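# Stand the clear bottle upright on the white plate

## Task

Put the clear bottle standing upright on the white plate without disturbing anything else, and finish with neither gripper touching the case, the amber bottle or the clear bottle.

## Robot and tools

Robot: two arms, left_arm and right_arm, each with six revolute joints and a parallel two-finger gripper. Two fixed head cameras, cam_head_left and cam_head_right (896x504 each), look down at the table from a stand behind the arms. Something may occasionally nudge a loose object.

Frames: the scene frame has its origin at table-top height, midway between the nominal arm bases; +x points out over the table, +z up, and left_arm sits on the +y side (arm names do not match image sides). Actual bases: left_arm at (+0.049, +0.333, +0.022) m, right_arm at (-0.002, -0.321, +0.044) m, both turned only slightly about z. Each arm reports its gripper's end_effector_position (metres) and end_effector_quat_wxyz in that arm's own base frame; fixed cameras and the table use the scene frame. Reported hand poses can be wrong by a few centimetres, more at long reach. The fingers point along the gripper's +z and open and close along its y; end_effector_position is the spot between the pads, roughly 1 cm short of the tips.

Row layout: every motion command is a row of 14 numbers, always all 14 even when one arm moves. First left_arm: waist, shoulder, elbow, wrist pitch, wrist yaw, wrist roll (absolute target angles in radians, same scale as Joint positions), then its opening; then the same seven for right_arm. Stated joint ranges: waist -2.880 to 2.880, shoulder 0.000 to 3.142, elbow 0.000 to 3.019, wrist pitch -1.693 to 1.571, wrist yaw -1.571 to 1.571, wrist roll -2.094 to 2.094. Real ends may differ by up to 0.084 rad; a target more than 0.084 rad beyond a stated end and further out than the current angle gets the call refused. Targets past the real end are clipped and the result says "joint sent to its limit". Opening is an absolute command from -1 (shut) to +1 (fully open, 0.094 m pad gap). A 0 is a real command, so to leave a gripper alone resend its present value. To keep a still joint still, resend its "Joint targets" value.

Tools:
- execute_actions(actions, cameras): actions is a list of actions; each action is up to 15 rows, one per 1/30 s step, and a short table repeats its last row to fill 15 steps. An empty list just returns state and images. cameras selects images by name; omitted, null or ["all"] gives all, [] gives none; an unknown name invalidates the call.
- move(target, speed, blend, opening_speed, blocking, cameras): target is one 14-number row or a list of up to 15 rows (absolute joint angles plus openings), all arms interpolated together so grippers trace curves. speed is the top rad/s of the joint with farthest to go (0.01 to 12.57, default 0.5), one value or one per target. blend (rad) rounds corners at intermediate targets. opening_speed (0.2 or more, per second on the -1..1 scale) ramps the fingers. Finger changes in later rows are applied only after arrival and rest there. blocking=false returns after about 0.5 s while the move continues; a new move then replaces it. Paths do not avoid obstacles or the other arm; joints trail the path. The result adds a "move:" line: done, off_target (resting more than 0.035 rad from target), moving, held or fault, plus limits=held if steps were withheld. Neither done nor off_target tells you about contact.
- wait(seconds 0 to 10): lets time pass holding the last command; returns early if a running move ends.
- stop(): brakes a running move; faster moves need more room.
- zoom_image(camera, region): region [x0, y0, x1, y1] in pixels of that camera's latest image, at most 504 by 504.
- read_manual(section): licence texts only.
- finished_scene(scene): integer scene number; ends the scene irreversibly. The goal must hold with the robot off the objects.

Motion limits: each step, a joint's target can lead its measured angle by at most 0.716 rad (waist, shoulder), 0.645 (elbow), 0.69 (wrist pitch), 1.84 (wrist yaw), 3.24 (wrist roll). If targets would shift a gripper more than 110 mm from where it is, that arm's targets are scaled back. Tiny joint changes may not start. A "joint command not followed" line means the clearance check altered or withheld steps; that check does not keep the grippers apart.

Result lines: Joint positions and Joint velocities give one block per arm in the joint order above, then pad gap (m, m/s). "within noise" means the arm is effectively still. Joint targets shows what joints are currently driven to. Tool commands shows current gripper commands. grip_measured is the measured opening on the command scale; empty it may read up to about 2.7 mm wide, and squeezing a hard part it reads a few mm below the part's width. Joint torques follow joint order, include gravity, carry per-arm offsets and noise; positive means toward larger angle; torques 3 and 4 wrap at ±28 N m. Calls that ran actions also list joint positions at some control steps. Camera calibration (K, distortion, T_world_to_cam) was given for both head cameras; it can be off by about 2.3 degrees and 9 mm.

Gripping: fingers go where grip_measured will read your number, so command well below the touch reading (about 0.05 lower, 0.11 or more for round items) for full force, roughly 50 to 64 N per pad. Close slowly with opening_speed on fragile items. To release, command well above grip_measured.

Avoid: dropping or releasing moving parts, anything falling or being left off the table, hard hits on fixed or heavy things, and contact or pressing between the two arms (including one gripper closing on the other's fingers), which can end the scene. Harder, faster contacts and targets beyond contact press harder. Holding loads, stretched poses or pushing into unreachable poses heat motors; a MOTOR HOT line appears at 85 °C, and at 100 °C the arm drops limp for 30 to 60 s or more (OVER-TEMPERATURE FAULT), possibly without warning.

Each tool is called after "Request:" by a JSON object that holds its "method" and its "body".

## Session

Request:
{"method": "execute_actions", "body": {"actions": []}}

Request:
{"method": "zoom_image", "body": {"camera": "cam_head_right", "region": [440, 90, 640, 290]}}

Request:
{"method": "zoom_image", "body": {"camera": "cam_head_left", "region": [430, 90, 630, 290]}}

Scene clock: 0.00 s.
left_arm: end_effector_position=(+0.1022, -0.6145, +0.2454) grip_measured=+1.000 end_effector_quat_wxyz=(+0.080, +0.971, -0.037, -0.224) | right_arm: end_effector_position=(+0.3110, -0.3731, +0.1551) grip_measured=+1.000 end_effector_quat_wxyz=(+0.529, +0.382, +0.528, -0.544)
Joint positions: left_arm=[-1.276 1.981 2.041 -1.625 0.48 1.94 0.094] | right_arm=[-0.615 1.813 0.506 1.525 0.798 -0.33 0.094]
Joint velocities: within noise
Joint torques (N m): no reading
Motor temperatures (°C): left_arm=[19 26 25 20 19 20 20] | right_arm=[19 25 25 21 21 22 19]
Heat: left arm: hottest shoulder 26 °C; right arm: hottest shoulder 25 °C.
Joint targets: left_arm=[-1.276 1.976 2.067 -1.624 0.480 1.940] | right_arm=[-0.615 1.807 0.517 1.531 0.798 -0.330]
Tool commands: left_gripper/opening=+1.0 right_gripper/opening=+1.0

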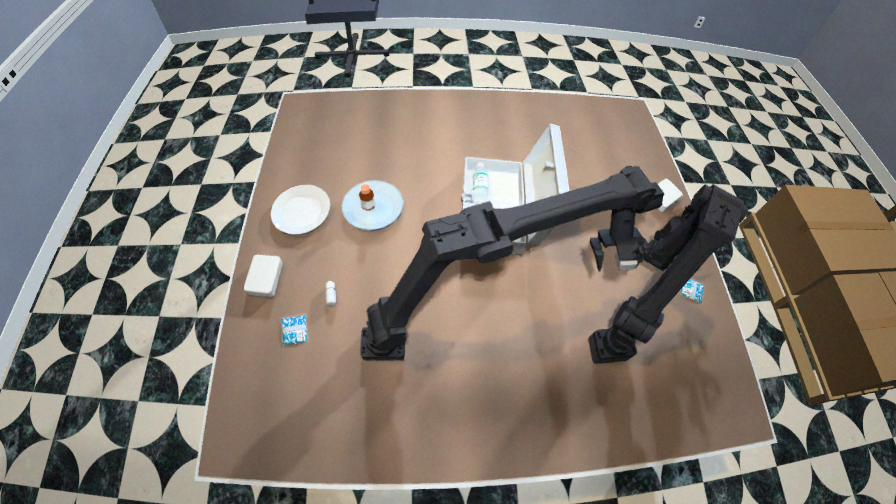

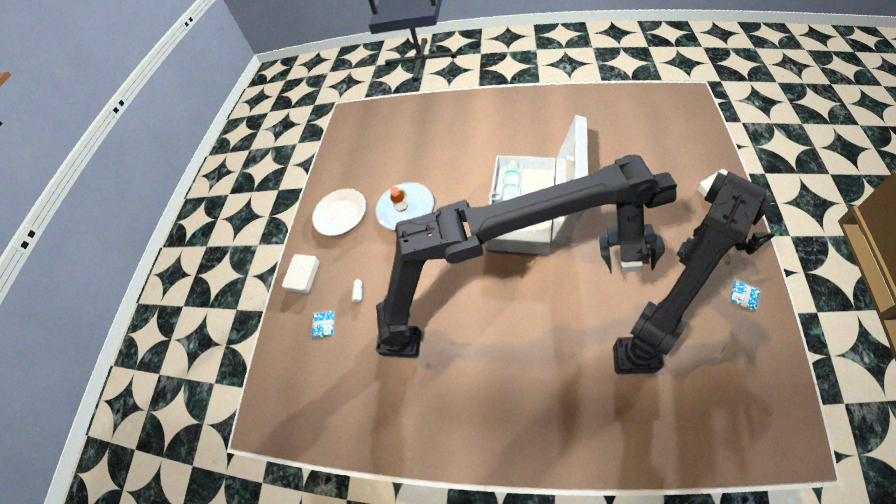

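Scaled by 2.520.

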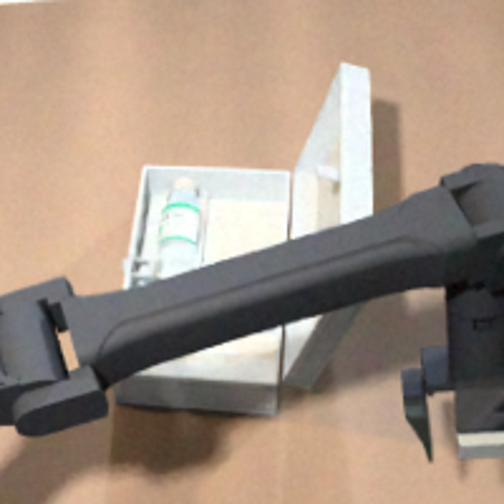

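Scaled by 2.520.

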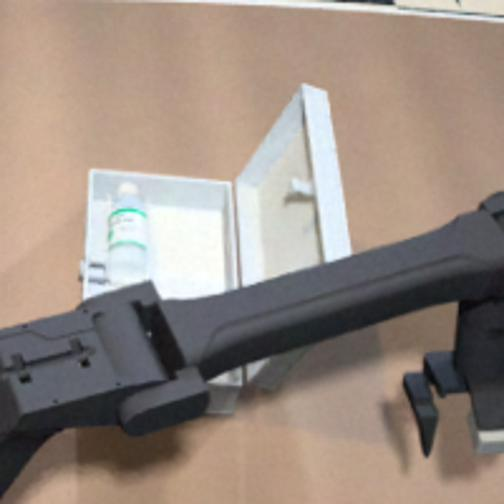

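Request:
{"method": "move", "body": {"target": [[-1.12,1.6,1.6,-0.9,0.0,0.5,1,-0.615,1.807,0.517,1.531,0.798,-0.33,1],[-0.515,1.65,1.65,-1.0,0.0,-0.45,0.4,-0.615,1.807,0.517,1.531,0.798,-0.33,1]], "speed": 0.8}}

Request:
{"method": "zoom_image", "body": {"camera": "cam_head_right", "region": [470, 110, 610, 250]}}

Request:
{"method": "zoom_image", "body": {"camera": "cam_head_left", "region": [440, 110, 580, 250]}}

Request:
{"method": "zoom_image", "body": {"camera": "cam_head_right", "region": [270, 150, 450, 330]}}

Scene clock: 127.97 s.
left_arm: end_effector_position=(+0.5460, -0.3075, +0.2888) grip_measured=+0.404 end_effector_quat_wxyz=(+0.246, +0.034, +0.960, -0.128) | right_arm: end_effector_position=(+0.3110, -0.3731, +0.1551) grip_measured=+1.000 end_effector_quat_wxyz=(+0.529, +0.382, +0.528, -0.544)
Joint positions: left_arm=[-0.512 1.631 1.616 -0.993 0.001 -0.442 0.066] | right_arm=[-0.615 1.813 0.506 1.525 0.798 -0.33 0.094]
Joint velocities: within noise
Joint torques (N m): left_arm=[-2.08 -14.04 12.63 0.9 -0.06 0.04] | right_arm=[1.61 -9.05 3.85 2.17 -0.26 -0.05]
Motor temperatures (°C): left_arm=[19 33 33 20 19 20 19] | right_arm=[19 27 25 21 21 22 19]
Heat: left arm: hottest shoulder 33 °C; right arm: hottest shoulder 27 °C.
Joint targets: left_arm=[-0.515 1.650 1.650 -1.000 0.000 -0.450] | right_arm=[-0.615 1.807 0.517 1.531 0.798 -0.330]
move: done

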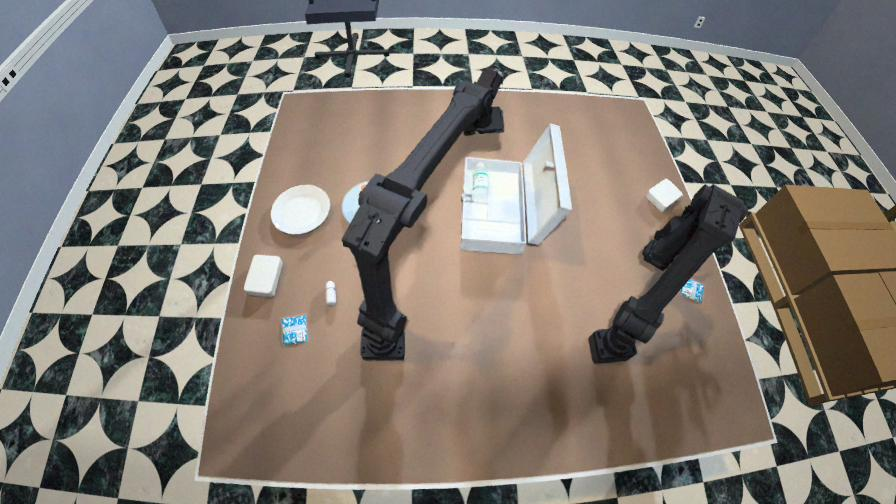

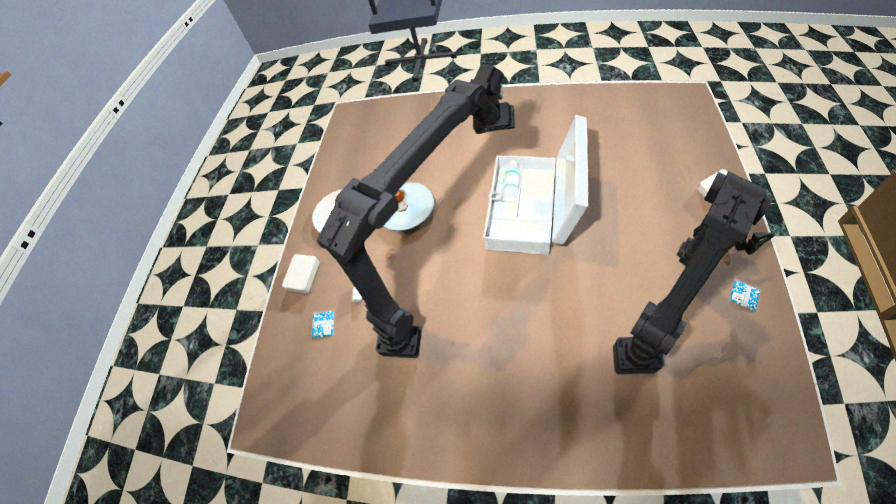

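Scaled by 3.600.

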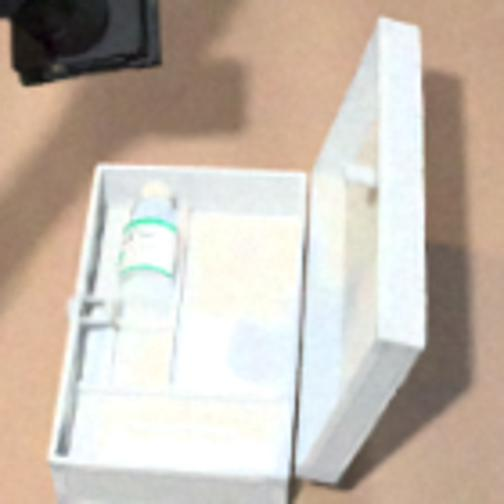

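Scaled by 3.600.

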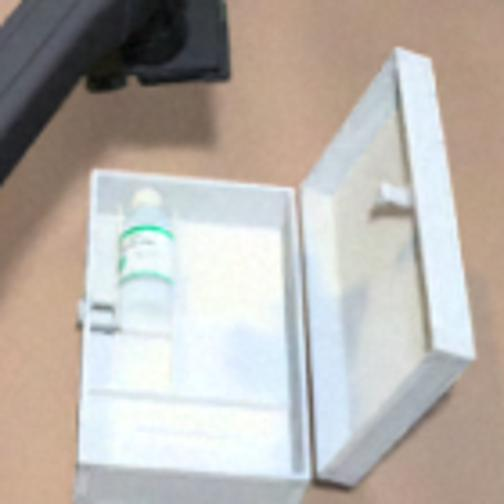

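Scaled by 2.800.

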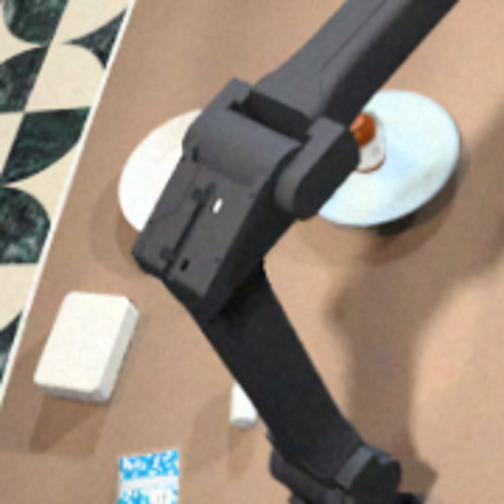

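Request:
{"method": "move", "body": {"target": [-0.515,2.078,2.015,-1.432,0.0,-0.455,0.4,-0.615,1.807,0.517,1.531,0.798,-0.33,1], "speed": 0.5}}

Request:
{"method": "zoom_image", "body": {"camera": "cam_head_right", "region": [470, 110, 570, 210]}}

Request:
{"method": "zoom_image", "body": {"camera": "cam_head_left", "region": [440, 110, 540, 210]}}

Scene clock: 144.60 s.
left_arm: end_effector_position=(+0.5661, -0.3187, +0.1395) grip_measured=+0.403 end_effector_quat_wxyz=(+0.014, +0.032, +0.999, -0.008) | right_arm: end_effector_position=(+0.3110, -0.3731, +0.1551) grip_measured=+1.000 end_effector_quat_wxyz=(+0.529, +0.382, +0.528, -0.544)
Joint positions: left_arm=[-0.512 2.068 1.954 -1.424 0.001 -0.448 0.066] | right_arm=[-0.615 1.813 0.506 1.525 0.798 -0.33 0.094]
Joint velocities: within noise
Joint torques (N m): left_arm=[-2.02 -20.07 13.9 -0.03 -0.07 0.04] | right_arm=[1.32 -8.47 3.9 2.3 -0.26 -0.05]
Motor temperatures (°C): left_arm=[19 31 33 20 19 20 19] | right_arm=[19 27 25 21 21 22 19]
Heat: left arm: hottest elbow 33 °C; right arm: hottest shoulder 27 °C.
Joint targets: left_arm=[-0.515 2.078 2.015 -1.432 0.000 -0.455] | right_arm=[-0.615 1.807 0.517 1.531 0.798 -0.330]
move: off_target (left_arm); left_arm: the elbow is farthest, 0.061 rad from its target

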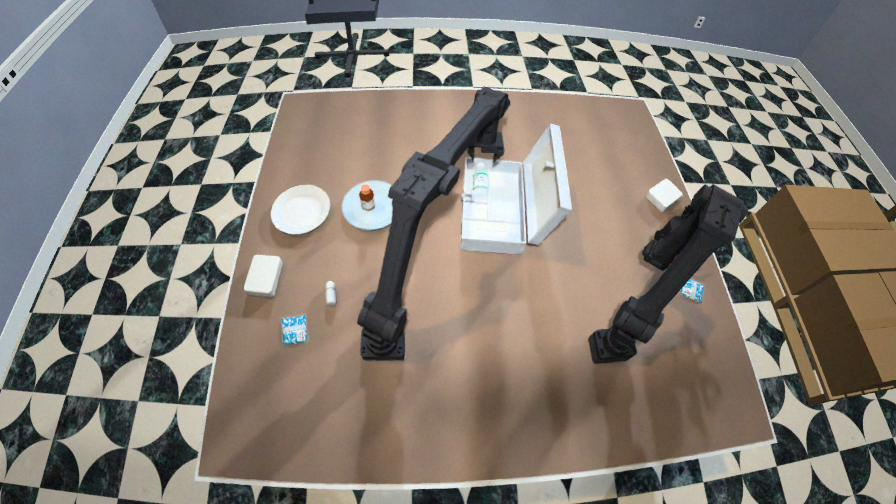

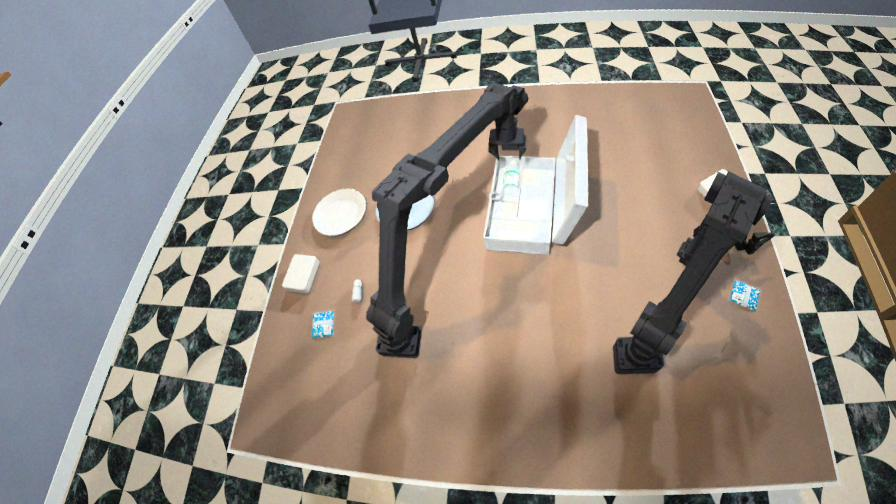

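Scaled by 5.040.

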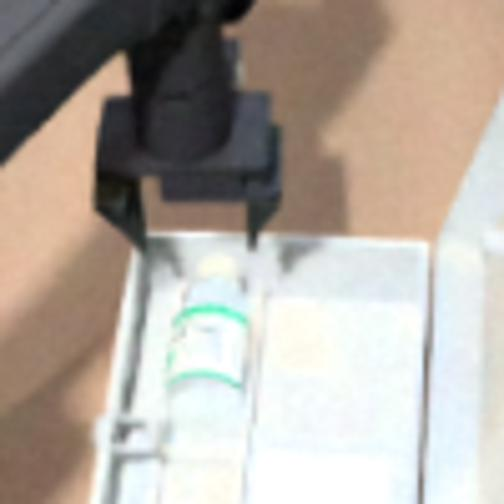

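Scaled by 5.040.

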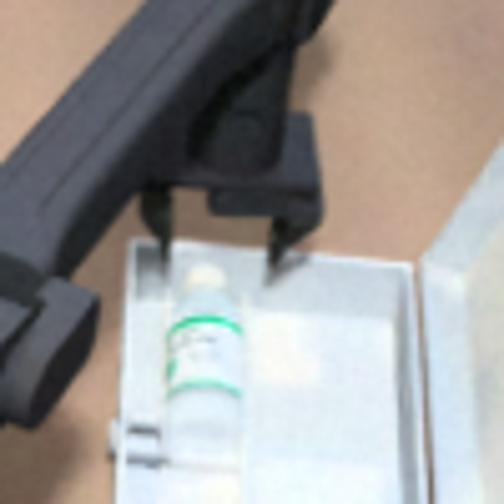

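Request:
{"method": "move", "body": {"target": [[-0.515,2.147,1.93,-1.338,0.0,-0.45,0.35,-0.615,1.807,0.517,1.531,0.798,-0.33,1],[-0.515,2.193,1.844,-1.222,0.0,-0.45,0.35,-0.615,1.807,0.517,1.531,0.798,-0.33,1]], "speed": 0.15}}

Request:
{"method": "zoom_image", "body": {"camera": "cam_head_right", "region": [470, 120, 570, 220]}}

Request:
{"method": "zoom_image", "body": {"camera": "cam_head_left", "region": [440, 120, 540, 220]}}

Scene clock: 182.20 s.
left_arm: end_effector_position=(+0.5743, -0.3234, +0.0338) grip_measured=+0.353 end_effector_quat_wxyz=(+0.006, +0.032, +0.999, -0.004) | right_arm: end_effector_position=(+0.3110, -0.3731, +0.1551) grip_measured=+1.000 end_effector_quat_wxyz=(+0.529, +0.382, +0.528, -0.544)
Joint positions: left_arm=[-0.512 2.176 1.853 -1.232 0.001 -0.448 0.064] | right_arm=[-0.615 1.813 0.506 1.525 0.798 -0.33 0.094]
Joint velocities: within noise
Joint torques (N m): left_arm=[-1.96 -20.13 7.88 0.61 -0.09 0.06] | right_arm=[1.2 -9.23 3.73 2.47 -0.22 -0.03]
Motor temperatures (°C): left_arm=[19 32 33 20 19 20 19] | right_arm=[19 27 25 21 21 22 19]
Heat: left arm: hottest elbow 33 °C; right arm: hottest shoulder 27 °C.
Joint targets: left_arm=[-0.515 2.193 1.844 -1.222 0.000 -0.450] | right_arm=[-0.615 1.807 0.517 1.531 0.798 -0.330]
move: done

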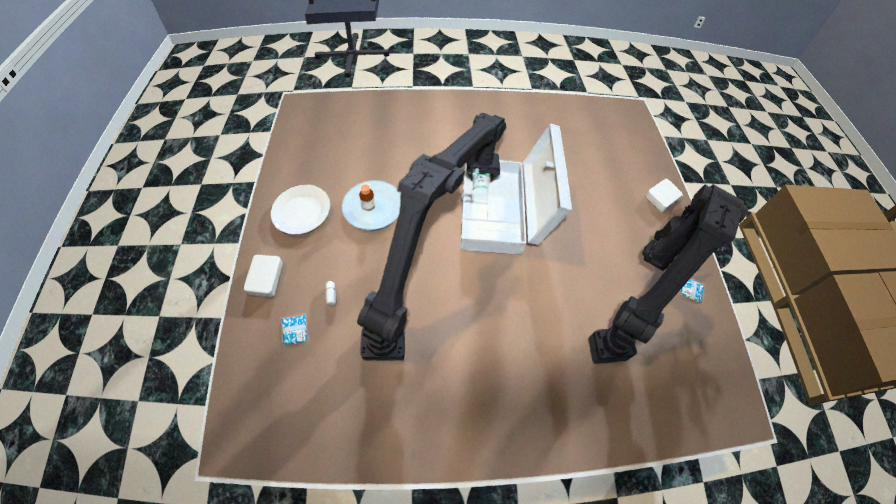

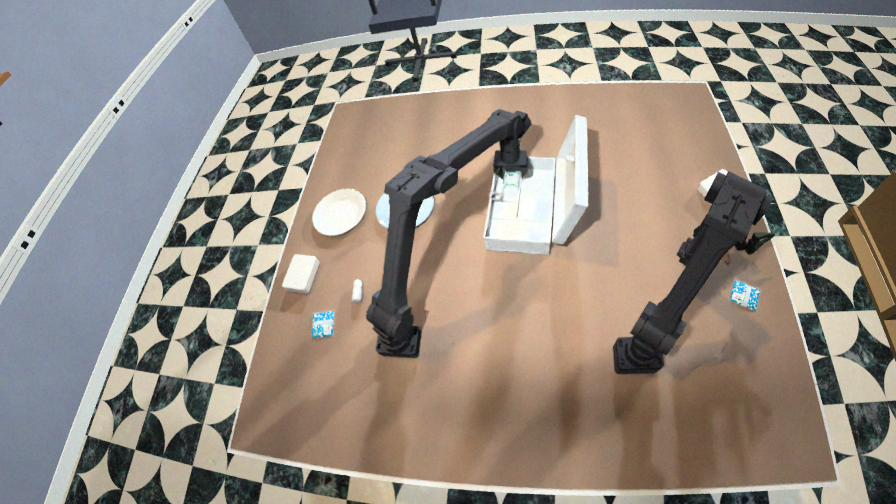

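Scaled by 5.040.

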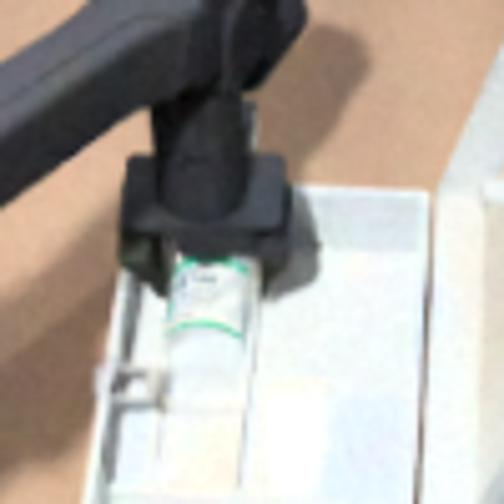

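Scaled by 5.040.

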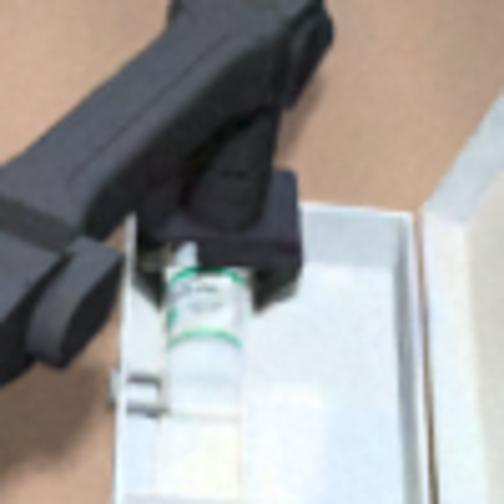

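Request:
{"method": "move", "body": {"target": [-0.515,2.213,1.835,-1.20,0.0,-0.45,0.35,-0.615,1.807,0.517,1.531,0.798,-0.33,1], "speed": 0.1, "cameras": []}}

Request:
{"method": "move", "body": {"target": [-0.515,2.213,1.835,-1.20,0.0,-0.45,-0.1,-0.615,1.807,0.517,1.531,0.798,-0.33,1], "opening_speed": 0.25, "cameras": []}}

Scene clock: 197.23 s.
left_arm: end_effector_position=(+0.5749, -0.3237, +0.0201) grip_measured=+0.353 end_effector_quat_wxyz=(+0.005, +0.032, +0.999, -0.003) | right_arm: end_effector_position=(+0.3110, -0.3731, +0.1551) grip_measured=+1.000 end_effector_quat_wxyz=(+0.529, +0.382, +0.528, -0.544)
Joint positions: left_arm=[-0.512 2.193 1.844 -1.21 0.001 -0.448 0.064] | right_arm=[-0.615 1.813 0.506 1.525 0.798 -0.33 0.094]
Joint velocities: within noise
Joint torques (N m): left_arm=[-2.14 -20.19 7.69 0.59 -0.1 0.08] | right_arm=[0.15 -9.52 3.85 2.17 -0.16 0]
Motor temperatures (°C): left_arm=[19 33 32 20 19 20 19] | right_arm=[19 27 25 21 21 22 19]
Heat: left arm: hottest shoulder 33 °C; right arm: hottest shoulder 27 °C.
Joint targets: left_arm=[-0.515 2.213 1.835 -1.200 0.000 -0.450] | right_arm=[-0.615 1.807 0.517 1.531 0.798 -0.330]
move: done
No camera images: "cameras" was empty.

Scene clock: 199.23 s.
left_arm: end_effector_position=(+0.5749, -0.3237, +0.0201) grip_measured=+0.202 end_effector_quat_wxyz=(+0.005, +0.032, +0.999, -0.003) | right_arm: end_effector_position=(+0.3110, -0.3731, +0.1551) grip_measured=+1.000 end_effector_quat_wxyz=(+0.529, +0.382, +0.528, -0.544)
Joint positions: left_arm=[-0.512 2.193 1.844 -1.21 0.001 -0.448 0.056] | right_arm=[-0.615 1.813 0.506 1.525 0.798 -0.33 0.094]
Joint velocities: within noise
Joint torques (N m): left_arm=[-1.67 -20.13 7.82 0.76 -0.08 0.09] | right_arm=[1.61 -9.41 3.9 2.32 -0.27 -0.05]
Motor temperatures (°C): left_arm=[19 33 32 20 19 20 19] | right_arm=[19 27 25 21 21 22 19]
Heat: left arm: hottest shoulder 33 °C; right arm: hottest shoulder 27 °C.
Joint targets: left_arm=[-0.515 2.213 1.835 -1.200 0.000 -0.450] | right_arm=[-0.615 1.807 0.517 1.531 0.798 -0.330]
move: done
No camera images: "cameras" was empty.

Request:
{"method": "move", "body": {"target": [[-0.515,2.14,1.965,-1.338,0.0,-0.45,-0.1,-0.615,1.807,0.517,1.531,0.798,-0.33,1],[-0.515,2.06,2.06,-1.45,0.0,-0.45,-0.1,-0.615,1.807,0.517,1.531,0.798,-0.33,1],[0.56,1.485,0.70,0.615,0.0,0.0,-0.1,-0.615,1.807,0.517,1.531,0.798,-0.33,1]], "speed": [0.25,0.3,0.8]}}

Request:
{"method": "zoom_image", "body": {"camera": "cam_head_right", "region": [290, 140, 400, 250]}}

Request:
{"method": "zoom_image", "body": {"camera": "cam_head_left", "region": [250, 130, 360, 240]}}

Scene clock: 234.27 s.
left_arm: end_effector_position=(+0.4875, +0.2997, +0.1693) grip_measured=+0.163 end_effector_quat_wxyz=(+0.592, -0.218, +0.759, +0.165) | right_arm: end_effector_position=(+0.3110, -0.3731, +0.1551) grip_measured=+1.000 end_effector_quat_wxyz=(+0.529, +0.382, +0.528, -0.544)
Joint positions: left_arm=[0.552 1.528 0.7 0.579 0.001 -0.008 0.055] | right_arm=[-0.615 1.813 0.506 1.525 0.798 -0.33 0.094]
Joint velocities: within noise
Joint torques (N m): left_arm=[-0.73 -14.39 7.69 2.82 -0.02 0.22] | right_arm=[0.85 -8.76 3.73 2.03 -0.18 -0.07]
Motor temperatures (°C): left_arm=[19 31 31 20 18 20 20] | right_arm=[19 27 25 21 21 22 19]
Heat: left arm: hottest shoulder 31 °C; right arm: hottest shoulder 27 °C.
Joint targets: left_arm=[0.560 1.485 0.700 0.615 0.000 0.000] | right_arm=[-0.615 1.807 0.517 1.531 0.798 -0.330]
move: off_target (left_arm); left_arm: the shoulder is farthest, 0.043 rad from its target

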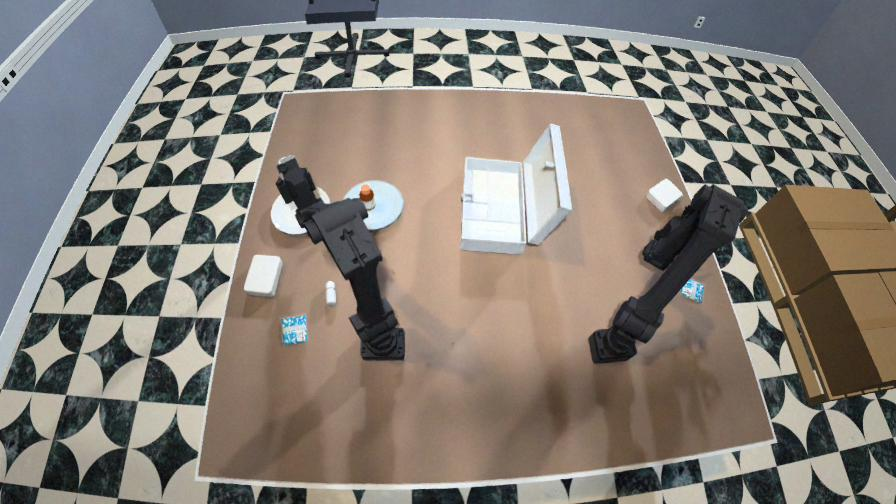

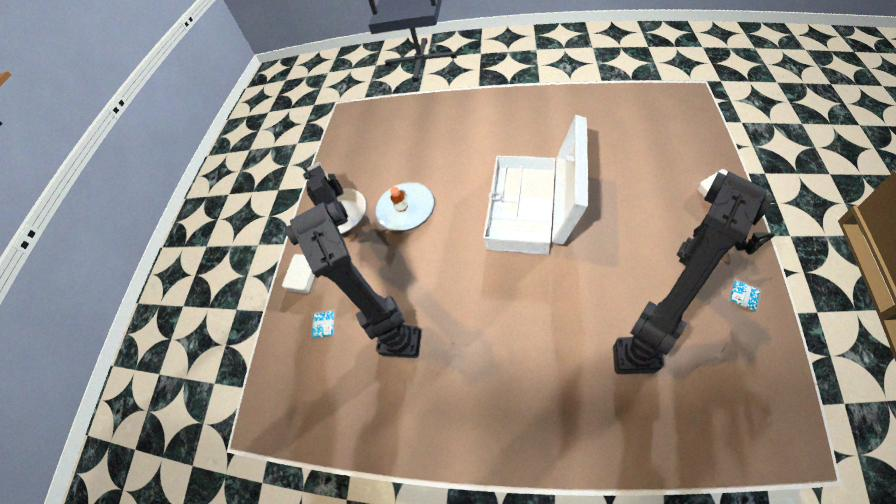

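Scaled by 4.582.

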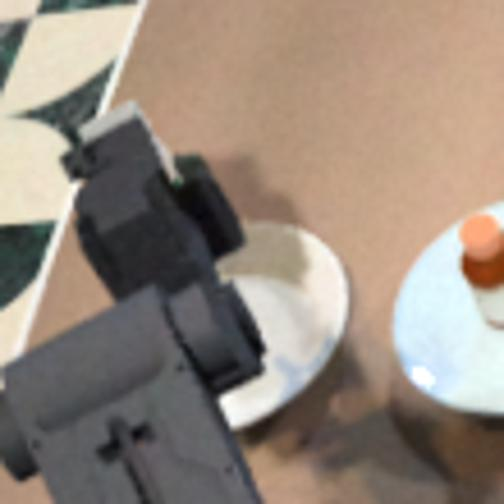

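Scaled by 4.582.

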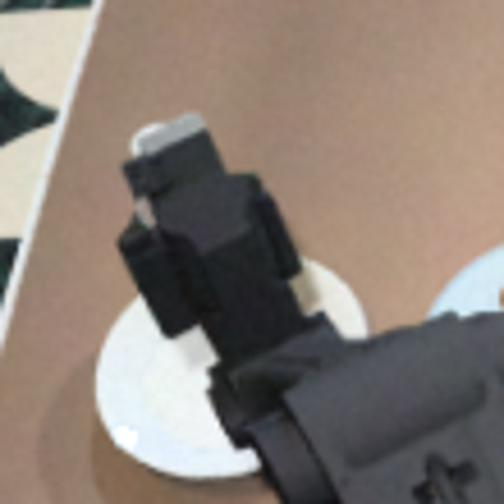

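Request:
{"method": "move", "body": {"target": [0.58,1.742,0.66,0.94,0.0,0.0,-0.1,-0.615,1.807,0.517,1.531,0.798,-0.33,1], "speed": 0.25}}

Request:
{"method": "zoom_image", "body": {"camera": "cam_head_right", "region": [290, 140, 400, 250]}}

Request:
{"method": "zoom_image", "body": {"camera": "cam_head_left", "region": [250, 130, 360, 240]}}

Scene clock: 249.57 s.
left_arm: end_effector_position=(+0.4873, +0.3070, +0.1073) grip_measured=+0.163 end_effector_quat_wxyz=(+0.614, -0.216, +0.738, +0.175) | right_arm: end_effector_position=(+0.3110, -0.3731, +0.1551) grip_measured=+1.000 end_effector_quat_wxyz=(+0.529, +0.382, +0.528, -0.544)
Joint positions: left_arm=[0.563 1.747 0.658 0.904 0.001 -0.007 0.055] | right_arm=[-0.615 1.813 0.506 1.525 0.798 -0.33 0.094]
Joint velocities: within noise
Joint torques (N m): left_arm=[0.09 -12.51 6.02 3.03 -0.07 0.16] | right_arm=[1.03 -8.41 3.82 2.45 -0.25 -0.05]
Motor temperatures (°C): left_arm=[19 31 31 20 18 20 21] | right_arm=[19 27 25 21 21 22 19]
Heat: left arm: hottest shoulder 31 °C; right arm: hottest shoulder 27 °C.
Joint targets: left_arm=[0.580 1.742 0.660 0.940 0.000 0.000] | right_arm=[-0.615 1.807 0.517 1.531 0.798 -0.330]
move: off_target (left_arm); left_arm: the wrist pitch is farthest, 0.036 rad from its target

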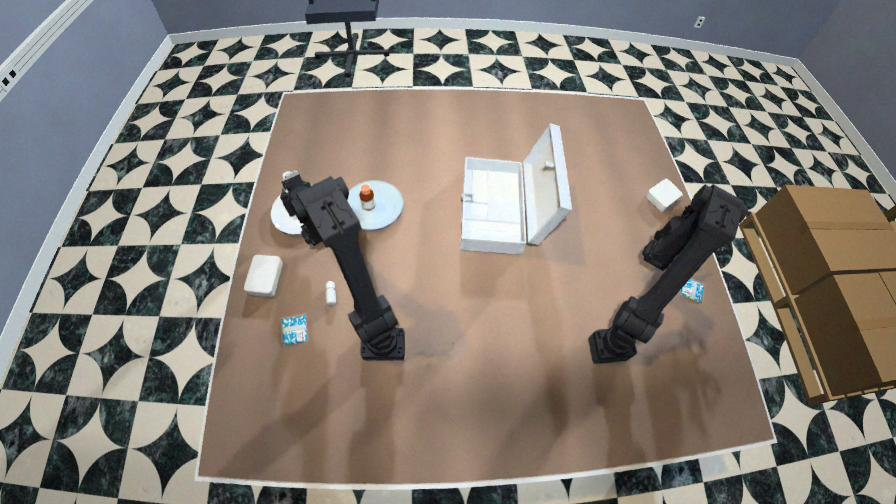

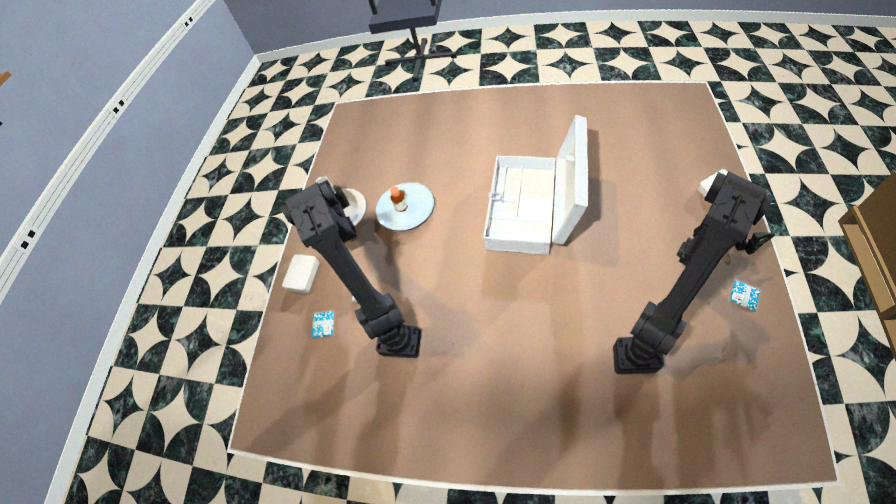

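Scaled by 4.582.

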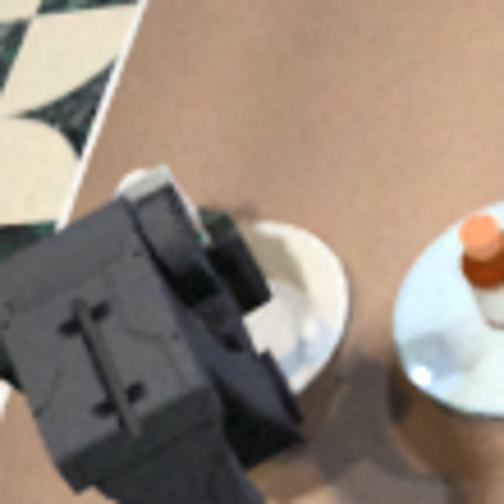

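Scaled by 4.582.

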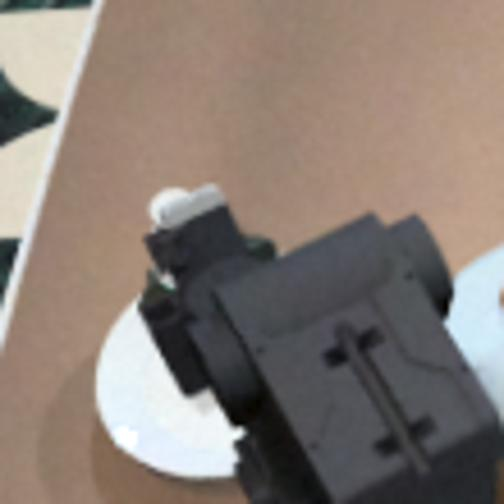

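Request:
{"method": "move", "body": {"target": [[0.58,1.854,0.656,1.06,0.0,0.0,-0.1,-0.615,1.807,0.517,1.531,0.798,-0.33,1],[0.58,1.895,0.656,1.095,0.0,0.0,-0.1,-0.615,1.807,0.517,1.531,0.798,-0.33,1]], "speed": [0.15,0.06]}}

Request:
{"method": "zoom_image", "body": {"camera": "cam_head_left", "region": [250, 130, 360, 240]}}

Scene clock: 283.53 s.
left_arm: end_effector_position=(+0.4878, +0.3074, +0.0658) grip_measured=+0.163 end_effector_quat_wxyz=(+0.619, -0.215, +0.734, +0.176) | right_arm: end_effector_position=(+0.3110, -0.3731, +0.1551) grip_measured=+1.000 end_effector_quat_wxyz=(+0.529, +0.382, +0.528, -0.544)
Joint positions: left_arm=[0.563 1.891 0.658 1.062 0.001 -0.007 0.055] | right_arm=[-0.615 1.813 0.506 1.525 0.798 -0.33 0.094]
Joint velocities: within noise
Joint torques (N m): left_arm=[0.15 -12.22 4.63 2.86 -0.05 0.17] | right_arm=[0.97 -9.41 3.86 2.43 -0.2 0.04]
Motor temperatures (°C): left_arm=[19 31 29 21 18 20 21] | right_arm=[19 27 25 21 21 22 19]
Heat: left arm: hottest shoulder 31 °C; right arm: hottest shoulder 27 °C.
Joint targets: left_arm=[0.580 1.895 0.656 1.095 0.000 0.000] | right_arm=[-0.615 1.807 0.517 1.531 0.798 -0.330]
move: done

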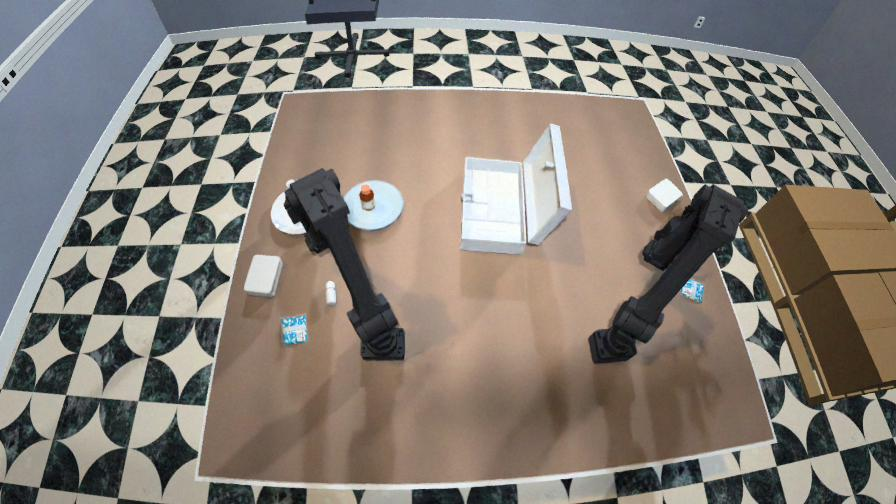

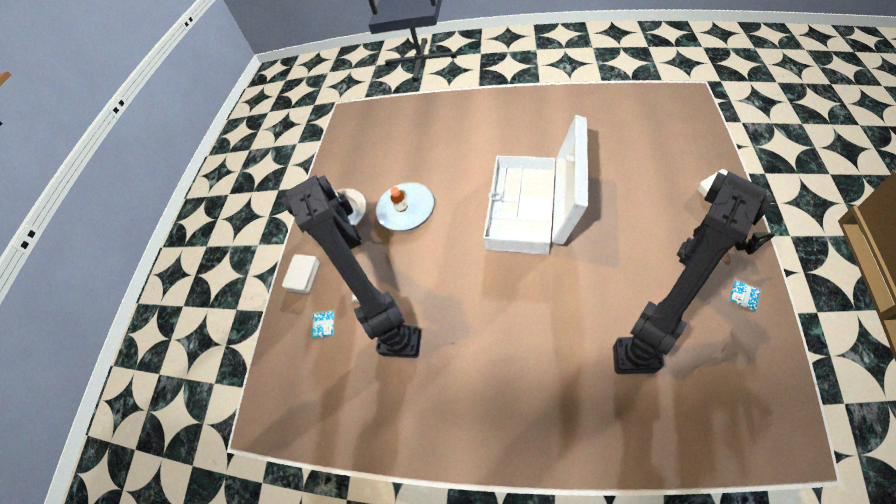

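Scaled by 4.582.

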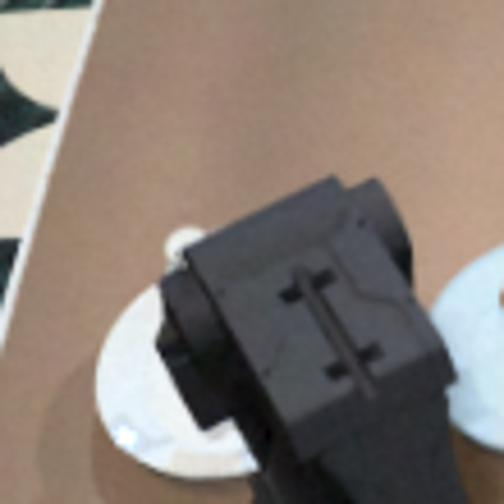

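Request:
{"method": "move", "body": {"target": [0.58,1.92,0.657,1.12,0.0,0.0,-0.1,-0.615,1.807,0.517,1.531,0.798,-0.33,1], "speed": 0.05, "cameras": []}}

Request:
{"method": "move", "body": {"target": [0.58,1.94,0.658,1.139,0.0,0.0,-0.1,-0.615,1.807,0.517,1.531,0.798,-0.33,1], "speed": 0.05}}

Request:
{"method": "zoom_image", "body": {"camera": "cam_head_left", "region": [250, 130, 360, 240]}}

Scene clock: 296.23 s.
left_arm: end_effector_position=(+0.4881, +0.3076, +0.0655) grip_measured=+0.163 end_effector_quat_wxyz=(+0.626, -0.213, +0.728, +0.178) | right_arm: end_effector_position=(+0.3110, -0.3731, +0.1551) grip_measured=+1.000 end_effector_quat_wxyz=(+0.529, +0.382, +0.528, -0.544)
Joint positions: left_arm=[0.563 1.906 0.658 1.096 0.001 -0.007 0.055] | right_arm=[-0.615 1.813 0.506 1.525 0.798 -0.33 0.094]
Joint velocities: within noise
Joint torques (N m): left_arm=[-0.09 -11.58 4.62 2.39 -0.03 0.18] | right_arm=[1.85 -9.58 3.81 2.26 -0.2 -0.01]
Motor temperatures (°C): left_arm=[19 31 28 21 18 20 21] | right_arm=[19 27 25 21 21 22 19]
Heat: left arm: hottest shoulder 31 °C; right arm: hottest shoulder 27 °C.
Joint targets: left_arm=[0.580 1.920 0.657 1.120 0.000 0.000] | right_arm=[-0.615 1.807 0.517 1.531 0.798 -0.330]
move: done
No camera images: "cameras" was empty.

Scene clock: 297.10 s.
left_arm: end_effector_position=(+0.4882, +0.3076, +0.0654) grip_measured=+0.163 end_effector_quat_wxyz=(+0.631, -0.212, +0.724, +0.180) | right_arm: end_effector_position=(+0.3110, -0.3731, +0.1551) grip_measured=+1.000 end_effector_quat_wxyz=(+0.529, +0.382, +0.528, -0.544)
Joint positions: left_arm=[0.563 1.918 0.658 1.122 0.001 -0.007 0.055] | right_arm=[-0.615 1.813 0.506 1.525 0.798 -0.33 0.094]
Joint velocities: within noise
Joint torques (N m): left_arm=[0.5 -11.4 4.62 2.29 -0.01 0.22] | right_arm=[1.38 -9.41 3.88 2.3 -0.25 -0.03]
Motor temperatures (°C): left_arm=[19 31 28 21 18 20 21] | right_arm=[19 27 25 21 21 22 19]
Heat: left arm: hottest shoulder 31 °C; right arm: hottest shoulder 27 °C.
Joint targets: left_arm=[0.580 1.940 0.658 1.139 0.000 0.000] | right_arm=[-0.615 1.807 0.517 1.531 0.798 -0.330]
move: done

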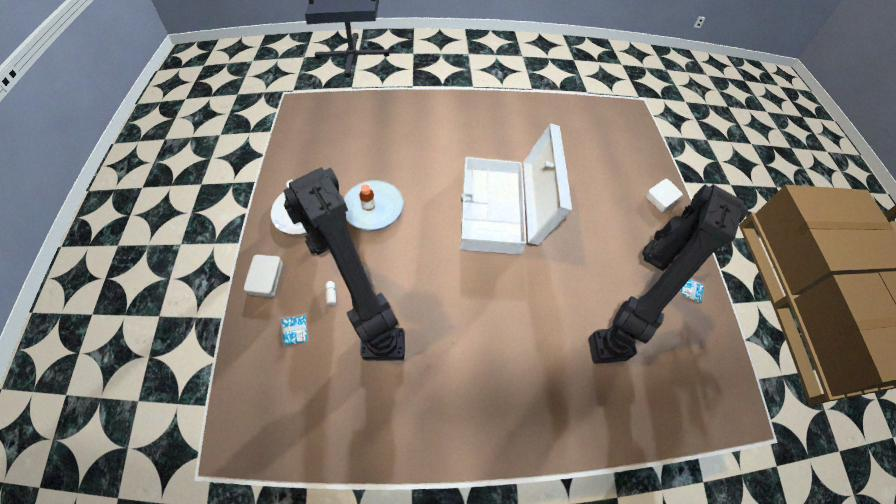

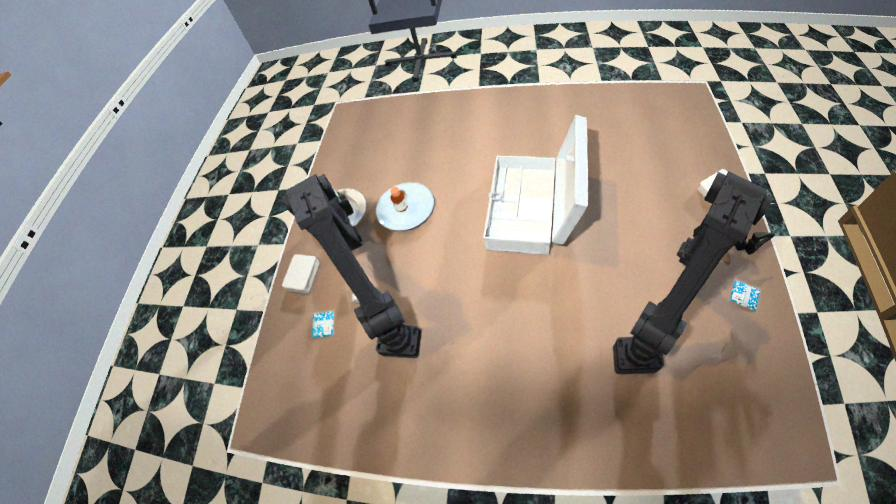

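Scaled by 4.582.

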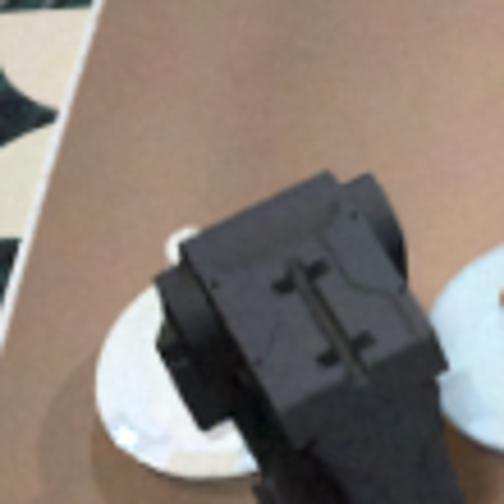

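Request:
{"method": "move", "body": {"target": [[0.575,1.918,0.658,1.13,0.0,0.0,0.1,-0.615,1.807,0.517,1.531,0.798,-0.33,1],[0.572,1.915,0.658,1.13,0.0,0.0,0.32,-0.615,1.807,0.517,1.531,0.798,-0.33,1]], "speed": 0.05, "opening_speed": 0.2}}

Request:
{"method": "zoom_image", "body": {"camera": "cam_head_left", "region": [250, 130, 360, 240]}}

Scene clock: 315.30 s.
left_arm: end_effector_position=(+0.4882, +0.3076, +0.0653) grip_measured=+0.316 end_effector_quat_wxyz=(+0.631, -0.212, +0.724, +0.180) | right_arm: end_effector_position=(+0.3110, -0.3731, +0.1551) grip_measured=+1.000 end_effector_quat_wxyz=(+0.529, +0.382, +0.528, -0.544)
Joint positions: left_arm=[0.563 1.918 0.658 1.122 0.001 -0.007 0.062] | right_arm=[-0.615 1.813 0.506 1.525 0.798 -0.33 0.094]
Joint velocities: within noise
Joint torques (N m): left_arm=[-1.03 -13.16 4.64 1.91 -0.01 0.15] | right_arm=[0.56 -9.05 3.64 2.45 -0.28 -0.05]
Motor temperatures (°C): left_arm=[19 30 27 21 18 20 21] | right_arm=[19 27 25 21 21 22 19]
Heat: left arm: hottest shoulder 30 °C; right arm: hottest shoulder 27 °C.
Joint targets: left_arm=[0.572 1.915 0.658 1.130 0.000 0.000] | right_arm=[-0.615 1.807 0.517 1.531 0.798 -0.330]
move: done

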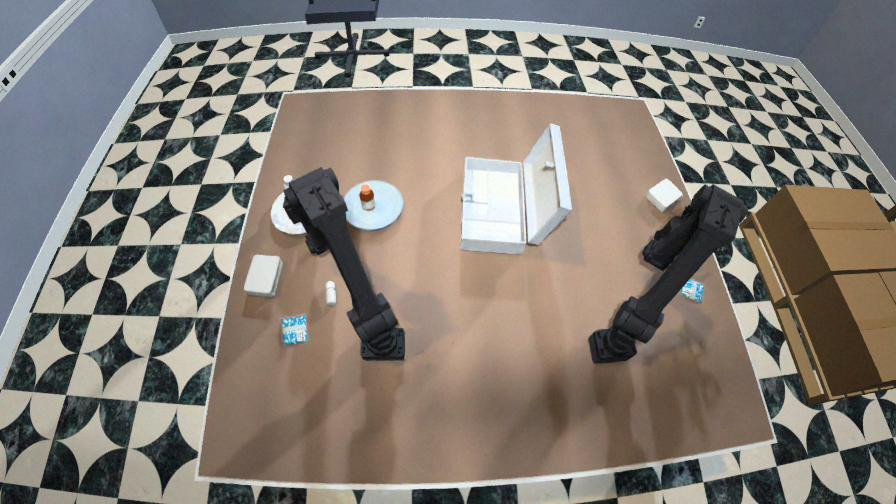

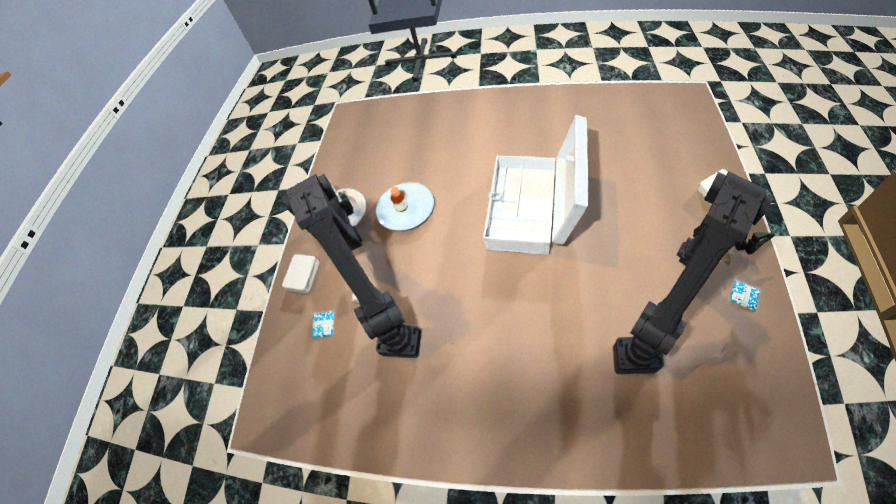

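Scaled by 4.582.

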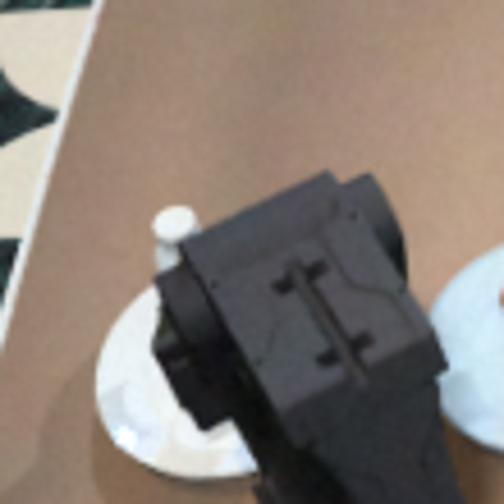

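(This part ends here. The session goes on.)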